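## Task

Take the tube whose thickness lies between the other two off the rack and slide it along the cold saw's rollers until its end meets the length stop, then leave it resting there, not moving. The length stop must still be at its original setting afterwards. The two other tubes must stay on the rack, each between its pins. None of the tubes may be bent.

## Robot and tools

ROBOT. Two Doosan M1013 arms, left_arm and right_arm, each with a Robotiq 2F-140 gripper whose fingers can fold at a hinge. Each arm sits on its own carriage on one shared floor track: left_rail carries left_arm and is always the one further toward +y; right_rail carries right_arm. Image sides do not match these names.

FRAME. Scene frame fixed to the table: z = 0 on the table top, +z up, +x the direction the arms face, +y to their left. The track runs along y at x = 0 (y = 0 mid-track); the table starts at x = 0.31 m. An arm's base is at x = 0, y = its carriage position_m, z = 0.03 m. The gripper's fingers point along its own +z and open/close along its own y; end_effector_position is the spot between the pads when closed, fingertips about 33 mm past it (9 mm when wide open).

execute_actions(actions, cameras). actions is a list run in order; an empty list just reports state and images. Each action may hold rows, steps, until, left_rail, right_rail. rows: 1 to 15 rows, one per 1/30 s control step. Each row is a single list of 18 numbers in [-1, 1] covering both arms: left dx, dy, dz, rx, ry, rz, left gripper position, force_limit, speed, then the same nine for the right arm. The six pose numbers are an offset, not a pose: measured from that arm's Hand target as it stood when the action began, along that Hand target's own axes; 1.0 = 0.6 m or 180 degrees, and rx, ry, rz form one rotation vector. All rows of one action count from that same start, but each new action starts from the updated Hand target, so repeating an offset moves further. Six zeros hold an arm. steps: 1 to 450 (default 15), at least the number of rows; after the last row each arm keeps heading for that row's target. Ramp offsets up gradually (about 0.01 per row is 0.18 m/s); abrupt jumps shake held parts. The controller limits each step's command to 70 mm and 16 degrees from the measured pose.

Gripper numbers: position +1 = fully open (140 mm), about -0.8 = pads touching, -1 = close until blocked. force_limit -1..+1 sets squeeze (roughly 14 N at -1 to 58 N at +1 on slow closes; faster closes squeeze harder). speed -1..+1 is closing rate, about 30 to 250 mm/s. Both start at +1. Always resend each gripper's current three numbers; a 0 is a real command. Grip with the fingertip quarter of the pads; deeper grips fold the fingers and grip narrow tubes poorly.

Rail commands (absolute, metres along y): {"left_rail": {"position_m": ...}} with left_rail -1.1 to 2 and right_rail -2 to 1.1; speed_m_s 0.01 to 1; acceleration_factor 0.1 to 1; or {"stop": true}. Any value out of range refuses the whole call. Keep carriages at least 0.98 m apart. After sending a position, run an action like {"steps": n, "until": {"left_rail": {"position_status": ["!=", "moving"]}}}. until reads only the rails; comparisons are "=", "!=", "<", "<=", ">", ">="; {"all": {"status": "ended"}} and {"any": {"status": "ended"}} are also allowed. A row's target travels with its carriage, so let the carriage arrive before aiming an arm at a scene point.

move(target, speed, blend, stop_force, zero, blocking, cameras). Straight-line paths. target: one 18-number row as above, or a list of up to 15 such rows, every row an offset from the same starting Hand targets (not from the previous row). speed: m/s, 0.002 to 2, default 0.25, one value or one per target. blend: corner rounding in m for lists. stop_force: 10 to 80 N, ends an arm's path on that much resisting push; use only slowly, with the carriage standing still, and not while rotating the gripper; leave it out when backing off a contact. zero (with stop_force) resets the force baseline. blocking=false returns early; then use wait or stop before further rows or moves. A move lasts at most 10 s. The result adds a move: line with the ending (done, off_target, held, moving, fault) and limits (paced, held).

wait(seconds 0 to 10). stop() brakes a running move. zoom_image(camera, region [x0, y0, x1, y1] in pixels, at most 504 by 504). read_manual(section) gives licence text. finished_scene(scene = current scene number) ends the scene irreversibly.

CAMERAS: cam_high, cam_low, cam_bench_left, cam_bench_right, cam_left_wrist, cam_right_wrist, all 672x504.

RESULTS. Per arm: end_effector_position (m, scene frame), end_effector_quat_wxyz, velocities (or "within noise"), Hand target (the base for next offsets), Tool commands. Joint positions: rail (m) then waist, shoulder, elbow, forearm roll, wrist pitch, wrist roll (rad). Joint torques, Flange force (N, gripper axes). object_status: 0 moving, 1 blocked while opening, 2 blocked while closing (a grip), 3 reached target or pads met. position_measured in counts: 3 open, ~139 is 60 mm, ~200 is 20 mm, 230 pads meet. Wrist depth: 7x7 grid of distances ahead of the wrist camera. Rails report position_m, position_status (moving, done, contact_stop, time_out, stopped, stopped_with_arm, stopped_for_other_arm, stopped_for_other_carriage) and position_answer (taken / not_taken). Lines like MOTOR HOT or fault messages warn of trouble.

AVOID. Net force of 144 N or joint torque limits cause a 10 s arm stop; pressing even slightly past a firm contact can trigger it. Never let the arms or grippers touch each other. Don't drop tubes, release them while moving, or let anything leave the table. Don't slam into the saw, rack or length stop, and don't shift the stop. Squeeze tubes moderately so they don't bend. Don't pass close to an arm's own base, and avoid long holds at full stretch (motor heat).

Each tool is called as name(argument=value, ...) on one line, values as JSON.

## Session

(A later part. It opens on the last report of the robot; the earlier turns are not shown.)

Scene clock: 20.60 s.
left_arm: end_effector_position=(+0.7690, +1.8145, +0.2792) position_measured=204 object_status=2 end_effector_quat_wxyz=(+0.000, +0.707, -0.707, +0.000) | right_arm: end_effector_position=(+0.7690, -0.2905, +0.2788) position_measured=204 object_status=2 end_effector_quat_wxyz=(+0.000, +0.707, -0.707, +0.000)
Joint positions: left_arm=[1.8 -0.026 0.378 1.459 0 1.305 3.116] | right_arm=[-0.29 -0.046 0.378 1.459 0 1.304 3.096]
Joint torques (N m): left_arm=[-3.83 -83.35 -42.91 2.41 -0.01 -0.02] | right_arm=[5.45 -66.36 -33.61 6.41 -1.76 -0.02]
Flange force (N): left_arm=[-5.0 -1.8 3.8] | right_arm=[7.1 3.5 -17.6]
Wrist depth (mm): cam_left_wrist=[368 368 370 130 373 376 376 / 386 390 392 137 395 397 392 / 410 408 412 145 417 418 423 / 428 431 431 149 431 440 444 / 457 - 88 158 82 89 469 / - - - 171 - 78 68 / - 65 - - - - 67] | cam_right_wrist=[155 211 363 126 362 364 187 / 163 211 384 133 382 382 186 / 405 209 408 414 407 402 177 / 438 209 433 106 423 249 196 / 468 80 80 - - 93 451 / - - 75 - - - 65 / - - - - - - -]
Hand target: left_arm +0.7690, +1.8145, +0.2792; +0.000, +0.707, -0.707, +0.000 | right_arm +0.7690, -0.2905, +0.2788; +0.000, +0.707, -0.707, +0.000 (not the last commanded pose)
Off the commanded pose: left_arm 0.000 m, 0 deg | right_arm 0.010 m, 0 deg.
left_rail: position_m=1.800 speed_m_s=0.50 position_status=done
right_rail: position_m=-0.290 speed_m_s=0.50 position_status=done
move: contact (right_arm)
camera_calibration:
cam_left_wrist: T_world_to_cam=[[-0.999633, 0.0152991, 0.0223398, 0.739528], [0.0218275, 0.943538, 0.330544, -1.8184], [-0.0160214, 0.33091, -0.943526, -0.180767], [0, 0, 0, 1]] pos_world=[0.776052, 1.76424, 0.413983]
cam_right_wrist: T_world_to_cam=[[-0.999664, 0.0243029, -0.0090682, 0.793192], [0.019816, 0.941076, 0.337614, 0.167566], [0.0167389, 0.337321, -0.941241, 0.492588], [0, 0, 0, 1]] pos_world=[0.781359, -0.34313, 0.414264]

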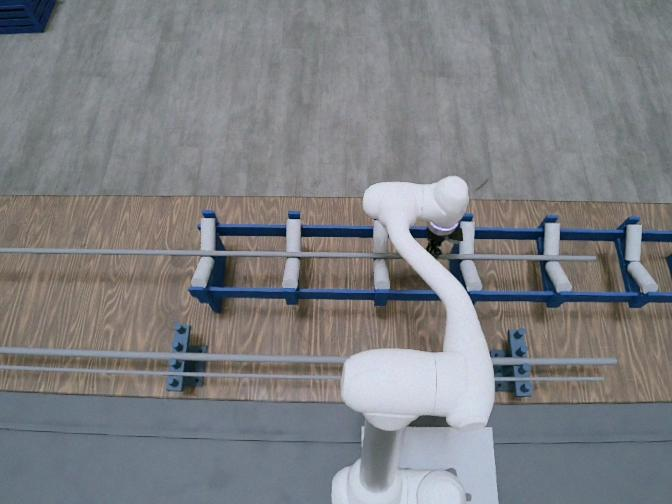

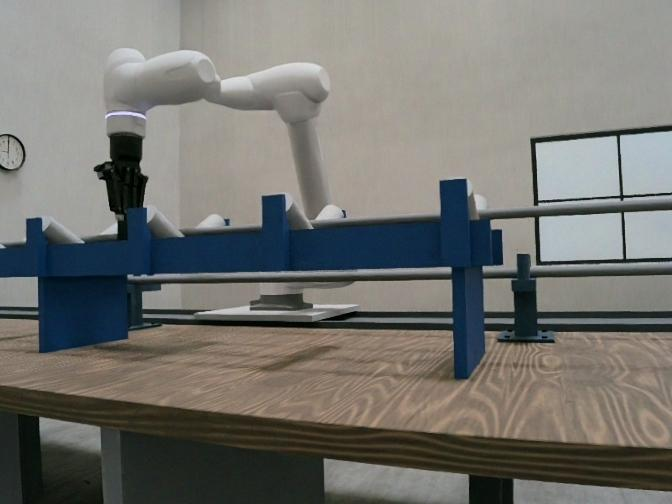

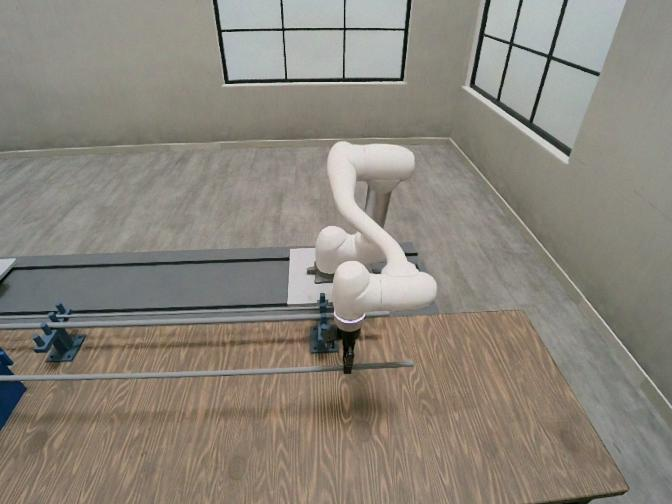

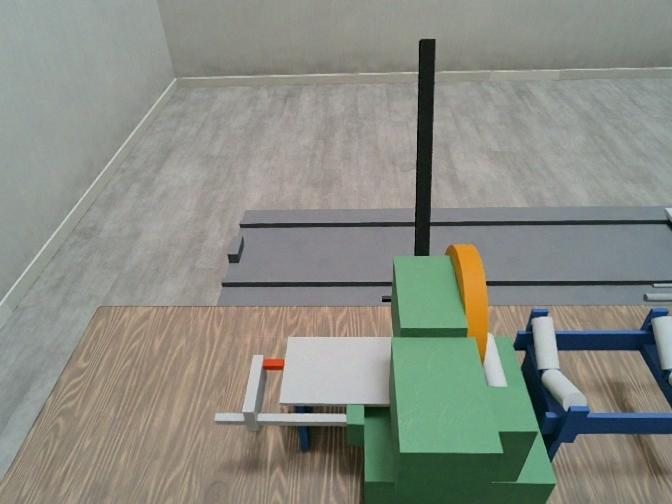

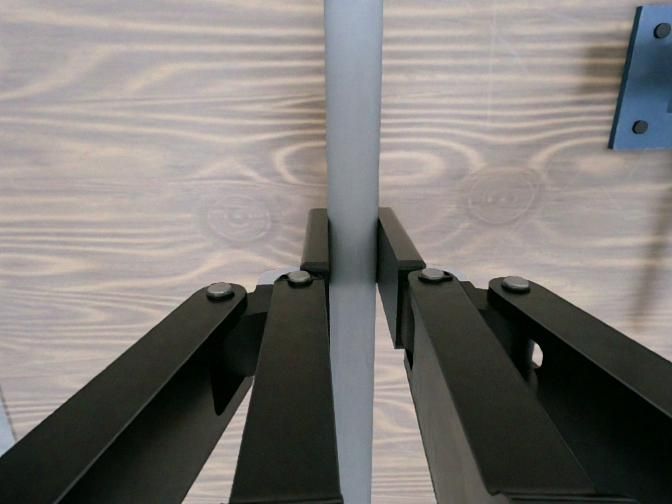

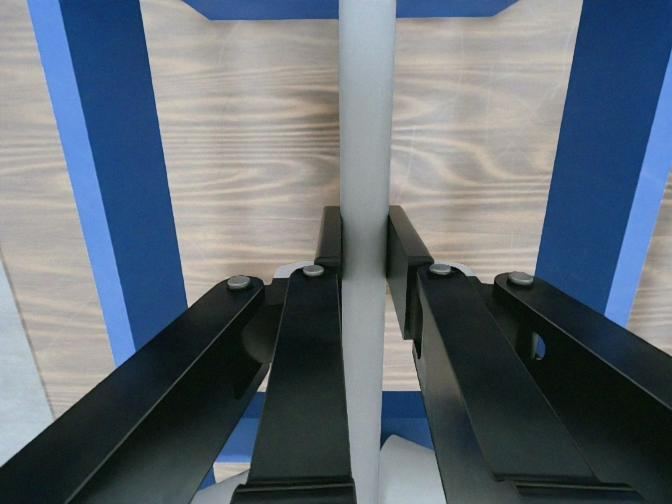

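execute_actions(actions=[{"rows":[[0,0,0,0,0,0,-1,0.1,-1,0,0,0,0,0,0,0,-1,-1]],"steps":60}], cameras=[])

move(target=[0,0,0,0,0,0,-1,0.1,-1,0,0,-0.25,0,0,0,0,-1,-1], cameras=[])

execute_actions(actions=[{"right_rail":{"position_m":-0.55},"left_rail":{"position_m":0.86,"speed_m_s":0.2,"acceleration_factor":0.3},"steps":300,"until":{"all":{"status":"ended"}}}], cameras=["cam_bench_right","cam_high","cam_left_wrist"])

Scene clock: 23.07 s.
left_arm: end_effector_position=(+0.7690, +1.8145, +0.2791) position_measured=204 object_status=2 end_effector_quat_wxyz=(+0.000, +0.707, -0.707, +0.000) | right_arm: end_effector_position=(+0.7690, -0.2905, +0.2788) position_measured=129 object_status=3 end_effector_quat_wxyz=(+0.000, +0.707, -0.707, +0.000)
Joint positions: left_arm=[1.8 -0.026 0.378 1.459 0 1.305 3.116] | right_arm=[-0.29 -0.046 0.378 1.459 0 1.304 3.096]
Joint torques (N m): left_arm=[0.97 -84.04 -42.68 4.63 0.11 -0.06] | right_arm=[0.77 -80.23 -39.86 4.44 -0.04 0.03]
Flange force (N): left_arm=[1.5 -2.9 3.7] | right_arm=[1.1 -3.8 -0.5]
Wrist depth (mm): cam_left_wrist=[367 370 371 132 376 377 374 / 382 386 390 138 393 399 396 / 408 411 410 145 420 413 419 / 436 434 436 150 432 446 445 / 455 - 88 88 82 89 472 / - - - 171 - 78 68 / - 65 - - - - 67] | cam_right_wrist=[156 211 362 126 360 360 176 / 163 210 384 134 382 378 176 / 405 210 410 408 407 405 177 / 438 209 129 466 422 232 196 / - 79 108 473 468 89 - / - - 287 270 286 - - / - - - 224 224 - -]
Hand target: left_arm +0.7690, +1.8145, +0.2792; +0.000, +0.707, -0.707, +0.000 | right_arm +0.7690, -0.2905, +0.2788; +0.000, +0.707, -0.707, +0.000
Off the commanded pose: left_arm 0.000 m, 0 deg | right_arm 0.000 m, 0 deg.
left_rail: position_m=1.800 speed_m_s=0.50 position_status=done
right_rail: position_m=-0.290 speed_m_s=0.50 position_status=done
No camera images: "cameras" was empty.

Scene clock: 24.10 s.
left_arm: end_effector_position=(+0.7690, +1.8145, +0.2791) position_measured=204 object_status=2 end_effector_quat_wxyz=(+0.000, +0.707, -0.707, +0.000) | right_arm: end_effector_position=(+0.7690, -0.2905, +0.4288) position_measured=129 object_status=3 end_effector_quat_wxyz=(+0.000, +0.707, -0.707, +0.000)
Joint positions: left_arm=[1.8 -0.026 0.378 1.459 0 1.305 3.116] | right_arm=[-0.29 -0.046 0.344 1.235 0 1.562 3.096]
Joint torques (N m): left_arm=[0.91 -83.82 -42.54 4.53 0.11 -0.01] | right_arm=[1.04 -77.95 -41.41 4.55 -0.09 -0.02]
Flange force (N): left_arm=[1.0 -2.1 2.9] | right_arm=[1.1 -2.9 -1.8]
Wrist depth (mm): cam_left_wrist=[365 370 370 130 374 377 376 / 385 388 390 138 394 394 396 / 407 410 411 145 417 421 425 / 433 441 429 150 427 440 449 / 453 - 88 158 82 90 466 / - - - 170 - 79 68 / - 65 - - - - 67] | cam_right_wrist=[497 491 437 443 452 487 489 / 542 529 514 514 519 514 524 / 1289 562 542 565 550 552 556 / 1389 596 129 596 572 582 588 / - 79 108 374 353 89 - / - - 335 685 688 - - / - - - 735 742 - -]
Hand target: left_arm +0.7690, +1.8145, +0.2792; +0.000, +0.707, -0.707, +0.000 | right_arm +0.7690, -0.2905, +0.4288; +0.000, +0.707, -0.707, +0.000
Off the commanded pose: left_arm 0.000 m, 0 deg | right_arm 0.000 m, 0 deg.
left_rail: position_m=1.800 speed_m_s=0.50 position_status=done
right_rail: position_m=-0.290 speed_m_s=0.50 position_status=done
move: done
No camera images: "cameras" was empty.

Scene clock: 29.70 s.
left_arm: end_effector_position=(+0.7690, +0.8745, +0.2791) position_measured=204 object_status=2 end_effector_quat_wxyz=(+0.000, +0.707, -0.707, +0.000) | right_arm: end_effector_position=(+0.7690, -0.5505, +0.4288) position_measured=129 object_status=3 end_effector_quat_wxyz=(+0.000, +0.707, -0.707, +0.000)
Joint positions: left_arm=[0.86 -0.026 0.378 1.459 0 1.305 3.116] | right_arm=[-0.55 -0.046 0.344 1.235 0 1.562 3.096]
Joint torques (N m): left_arm=[1.3 -83.31 -42.82 4.66 -0.02 -0.22] | right_arm=[1.12 -78.17 -41.15 4.53 -0.02 0.02]
Flange force (N): left_arm=[1.5 -0.9 2.9] | right_arm=[1.3 -3.8 -2.0]
Wrist depth (mm): cam_left_wrist=[368 368 370 129 373 376 379 / 384 387 387 139 394 400 401 / 408 411 408 146 414 419 421 / 429 437 430 132 432 444 447 / 450 - 88 158 82 89 467 / - - - 170 - 79 68 / - 65 - - - - 67] | cam_right_wrist=[499 499 491 491 494 338 499 / 1202 525 515 528 524 526 391 / 1289 555 541 553 545 545 550 / 1389 595 129 404 357 579 580 / - 79 108 340 330 89 - / - - 688 688 688 - - / - - - 720 720 - -]
Hand target: left_arm +0.7690, +0.8745, +0.2792; +0.000, +0.707, -0.707, +0.000 | right_arm +0.7690, -0.5505, +0.4288; +0.000, +0.707, -0.707, +0.000
Tool commands: left_gripper/position=-1.0 left_gripper/force_limit=+0.1 left_gripper/speed=-1.0 right_gripper/position=+0.0 right_gripper/force_limit=-1.0 right_gripper/speed=-1.0
Off the commanded pose: left_arm 0.000 m, 0 deg | right_arm 0.000 m, 0 deg.
left_rail: position_m=0.860 speed_m_s=0.20 position_status=done
right_rail: position_m=-0.550 speed_m_s=0.50 position_status=done
camera_calibration:
cam_left_wrist: T_world_to_cam=[[-0.999633, 0.0152997, 0.0223383, 0.753909], [0.0218261, 0.943569, 0.330455, -0.931465], [-0.0160219, 0.330821, -0.943557, 0.130375], [0, 0, 0, 1]] pos_world=[0.776052, 0.824236, 0.413982]
Images, in order (width x height): cam_high 672x504, cam_bench_right 672x504, cam_left_wrist 672x504.

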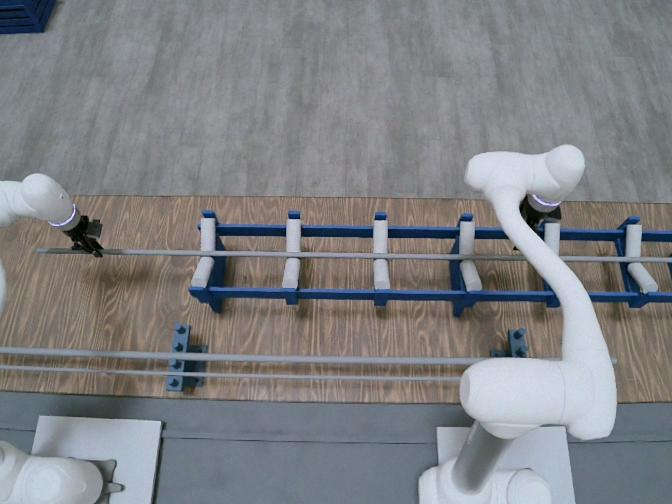

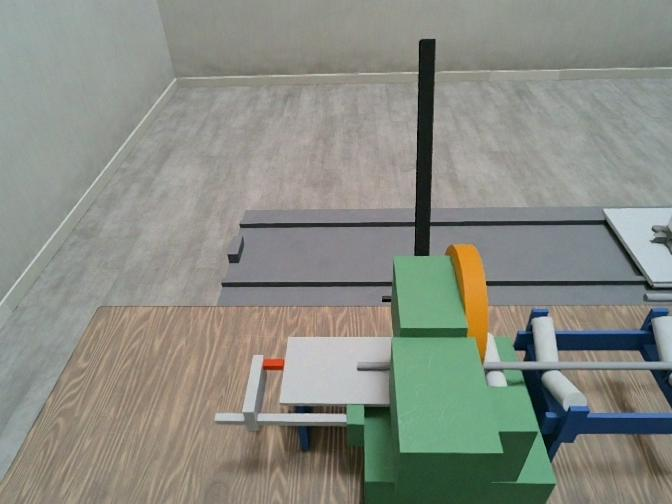

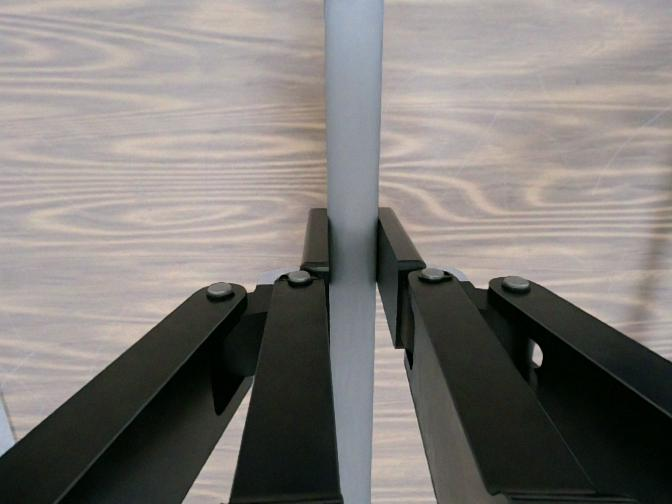

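execute_actions(actions=[{"left_rail":{"position_m":0.71},"steps":200,"until":{"left_rail":{"position_status":["!=","moving"]}}}], cameras=[])

move(target=[0.1,0,0,0,0,0,-1,0.1,-1,0,0,0,0,0,0,0,-1,-1], speed=0.007, stop_force=10, cameras=["cam_bench_right"])

zoom_image(camera="cam_bench_right", region=[220, 310, 400, 430])

Scene clock: 31.53 s.
left_arm: end_effector_position=(+0.7690, +0.7245, +0.2791) position_measured=204 object_status=2 end_effector_quat_wxyz=(+0.000, +0.707, -0.707, +0.000) | right_arm: end_effector_position=(+0.7690, -0.5505, +0.4288) position_measured=129 object_status=3 end_effector_quat_wxyz=(+0.000, +0.707, -0.707, +0.000)
Joint positions: left_arm=[0.71 -0.026 0.378 1.459 0 1.305 3.116] | right_arm=[-0.55 -0.046 0.344 1.235 0 1.562 3.096]
Joint torques (N m): left_arm=[1.55 -84.06 -42.89 4.82 -0.02 -0.16] | right_arm=[1.35 -78.08 -41.63 4.57 -0.08 0.02]
Flange force (N): left_arm=[1.9 -2.3 3.7] | right_arm=[1.6 -2.1 -1.5]
Wrist depth (mm): cam_left_wrist=[364 365 370 128 370 376 377 / 386 389 392 139 396 394 399 / 407 413 414 146 417 419 421 / 431 434 429 151 432 442 447 / 454 - 88 88 82 89 468 / - - - 170 - 79 68 / - 65 - - - - 67] | cam_right_wrist=[493 493 489 491 491 483 489 / 1189 524 510 515 521 341 393 / 1266 556 543 546 545 546 553 / 1389 595 129 394 359 577 585 / - 79 108 339 329 89 - / - - 690 685 683 - - / - - - 725 720 - -]
Hand target: left_arm +0.7690, +0.7245, +0.2792; +0.000, +0.707, -0.707, +0.000 | right_arm +0.7690, -0.5505, +0.4288; +0.000, +0.707, -0.707, +0.000
Tool commands: left_gripper/position=-1.0 left_gripper/force_limit=+0.1 left_gripper/speed=-1.0 right_gripper/position=+0.0 right_gripper/force_limit=-1.0 right_gripper/speed=-1.0
Off the commanded pose: left_arm 0.000 m, 0 deg | right_arm 0.000 m, 0 deg.
left_rail: position_m=0.710 speed_m_s=0.20 position_status=done
right_rail: position_m=-0.550 speed_m_s=0.50 position_status=done
No camera images: "cameras" was empty.

Scene clock: 36.73 s.
left_arm: end_effector_position=(+0.7690, +0.6922, +0.2791) position_measured=204 object_status=2 end_effector_quat_wxyz=(+0.000, +0.707, -0.707, +0.000) | right_arm: end_effector_position=(+0.7690, -0.5505, +0.4288) position_measured=129 object_status=3 end_effector_quat_wxyz=(+0.000, +0.707, -0.707, +0.000)
Joint positions: left_arm=[0.71 -0.068 0.378 1.458 0 1.305 3.073] | right_arm=[-0.55 -0.046 0.344 1.235 0 1.562 3.096]
Joint torques (N m): left_arm=[-8.99 -83.63 -43.15 -0.01 -0.27 -0.07] | right_arm=[1.18 -78.34 -41.27 4.56 0.07 0.03]
Flange force (N): left_arm=[-11.6 -2.5 3.9] | right_arm=[1.5 -3.4 -1.9]
Wrist depth (mm): cam_left_wrist=[368 368 371 130 377 378 376 / 388 389 392 137 392 395 398 / 407 411 410 145 414 417 421 / 432 434 432 150 432 442 448 / 456 - 88 95 82 89 471 / - - - 170 - 79 68 / - 65 - - - - 67] | cam_right_wrist=[502 498 490 494 491 339 493 / 1209 528 514 517 526 343 389 / 1320 559 541 552 552 555 550 / 1371 595 129 405 355 575 582 / - 79 108 342 329 89 - / - - 683 683 681 - - / - - - 717 713 - -]
Hand target: left_arm +0.7690, +0.6922, +0.2791; +0.000, +0.707, -0.707, +0.000 (not the last commanded pose) | right_arm +0.7690, -0.5505, +0.4288; +0.000, +0.707, -0.707, +0.000
Off the commanded pose: left_arm 0.028 m, 0 deg | right_arm 0.000 m, 0 deg.
left_rail: position_m=0.710 speed_m_s=0.20 position_status=done
right_rail: position_m=-0.550 speed_m_s=0.50 position_status=done
move: contact (left_arm)
Images, in order (width x height): cam_bench_right 672x504.

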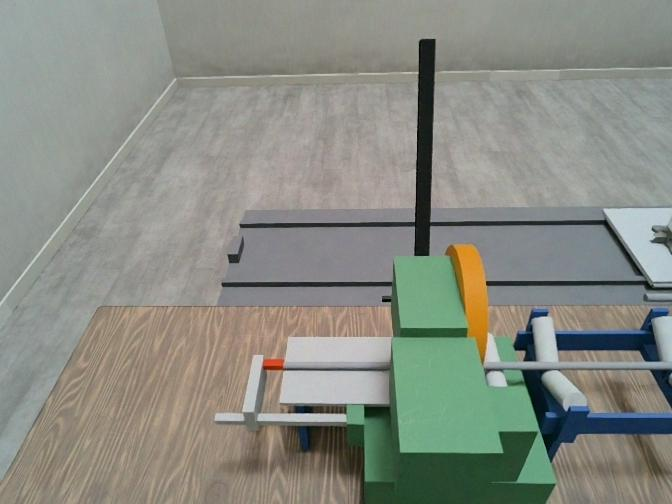

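Scaled by 2.800 from the camera's 672x504 image, which has a finer 960x720 frame.

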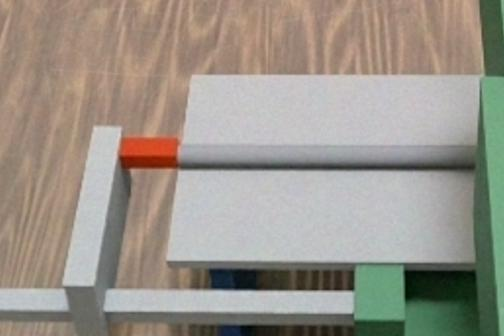

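execute_actions(actions=[{"rows":[[0,0,0,0,0,0,0,-1,-1,0,0,0,0,0,0,0,-1,-1]],"steps":70}], cameras=[])

move(target=[0,0,-0.2,0,0,0,0,-1,-1,0,0,0,0,0,0,0,-1,-1], cameras=["cam_bench_right"])

finished_scene(scene=3)

Scene clock: 39.47 s.
left_arm: end_effector_position=(+0.7690, +0.6922, +0.2791) position_measured=129 object_status=3 end_effector_quat_wxyz=(+0.000, +0.707, -0.707, +0.000) | right_arm: end_effector_position=(+0.7690, -0.5505, +0.4288) position_measured=129 object_status=3 end_effector_quat_wxyz=(+0.000, +0.707, -0.707, +0.000)
Joint positions: left_arm=[0.71 -0.068 0.378 1.458 0 1.305 3.073] | right_arm=[-0.55 -0.046 0.344 1.235 0 1.562 3.096]
Joint torques (N m): left_arm=[0.68 -81.31 -40.83 4.61 0.09 -0.01] | right_arm=[1 -78.02 -41.27 4.59 0.02 0.06]
Flange force (N): left_arm=[1.0 -2.6 0.3] | right_arm=[1.7 -3.0 -2.1]
Wrist depth (mm): cam_left_wrist=[368 368 369 132 373 371 371 / 386 390 392 140 394 395 398 / 403 416 411 147 416 415 420 / 433 431 135 431 173 441 447 / - 89 134 173 469 87 92 / - - 496 181 505 - 76 / - - 537 520 539 - -] | cam_right_wrist=[498 493 485 495 493 481 491 / 529 526 511 516 520 342 - / 1312 559 541 548 560 543 552 / 1416 593 129 405 357 579 590 / - 79 108 341 330 89 - / - - 683 670 679 - - / - - - 720 715 - -]
Hand target: left_arm +0.7690, +0.6922, +0.2791; +0.000, +0.707, -0.707, +0.000 | right_arm +0.7690, -0.5505, +0.4288; +0.000, +0.707, -0.707, +0.000
Off the commanded pose: left_arm 0.000 m, 0 deg | right_arm 0.000 m, 0 deg.
left_rail: position_m=0.710 speed_m_s=0.20 position_status=done
right_rail: position_m=-0.550 speed_m_s=0.50 position_status=done
No camera images: "cameras" was empty.

Scene clock: 40.37 s.
left_arm: end_effector_position=(+0.7690, +0.6923, +0.3991) position_measured=129 object_status=3 end_effector_quat_wxyz=(+0.000, +0.707, -0.707, +0.000) | right_arm: end_effector_position=(+0.7690, -0.5505, +0.4288) position_measured=129 object_status=3 end_effector_quat_wxyz=(+0.000, +0.707, -0.707, +0.000)
Joint positions: left_arm=[0.71 -0.068 0.346 1.285 0 1.51 3.073] | right_arm=[-0.55 -0.046 0.344 1.235 0 1.562 3.096]
Joint torques (N m): left_arm=[0.27 -79.55 -42.09 4.68 0.18 -0.04] | right_arm=[-0.35 -78.42 -41.51 4.55 -0.01 0.03]
Flange force (N): left_arm=[0.2 -3.1 -0.6] | right_arm=[-0.3 -3.3 -1.5]
Wrist depth (mm): cam_left_wrist=[472 478 479 473 486 481 363 / 498 502 500 516 511 511 514 / 527 533 530 538 540 539 549 / 569 549 135 567 153 566 580 / - 89 134 603 598 87 92 / - - 644 649 658 - 76 / - - 692 690 707 - -] | cam_right_wrist=[501 495 490 491 491 483 494 / 1202 524 514 519 524 394 391 / 546 560 543 550 559 550 553 / 1371 593 129 405 356 575 593 / - 79 108 343 327 89 - / - - 692 681 683 - - / - - - 717 717 - -]
Hand target: left_arm +0.7690, +0.6922, +0.3991; +0.000, +0.707, -0.707, +0.000 | right_arm +0.7690, -0.5505, +0.4288; +0.000, +0.707, -0.707, +0.000
Off the commanded pose: left_arm 0.000 m, 0 deg | right_arm 0.000 m, 0 deg.
left_rail: position_m=0.710 speed_m_s=0.20 position_status=done
right_rail: position_m=-0.550 speed_m_s=0.50 position_status=done
move: done
Images, in order (width x height): cam_bench_right 672x504.

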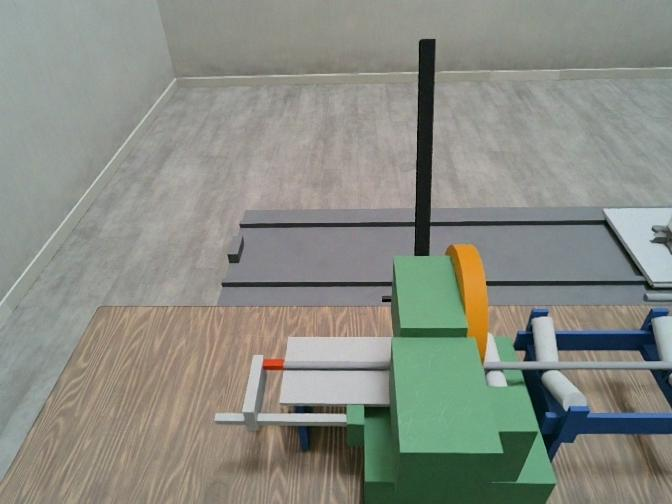

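The scene is finished: the task was done.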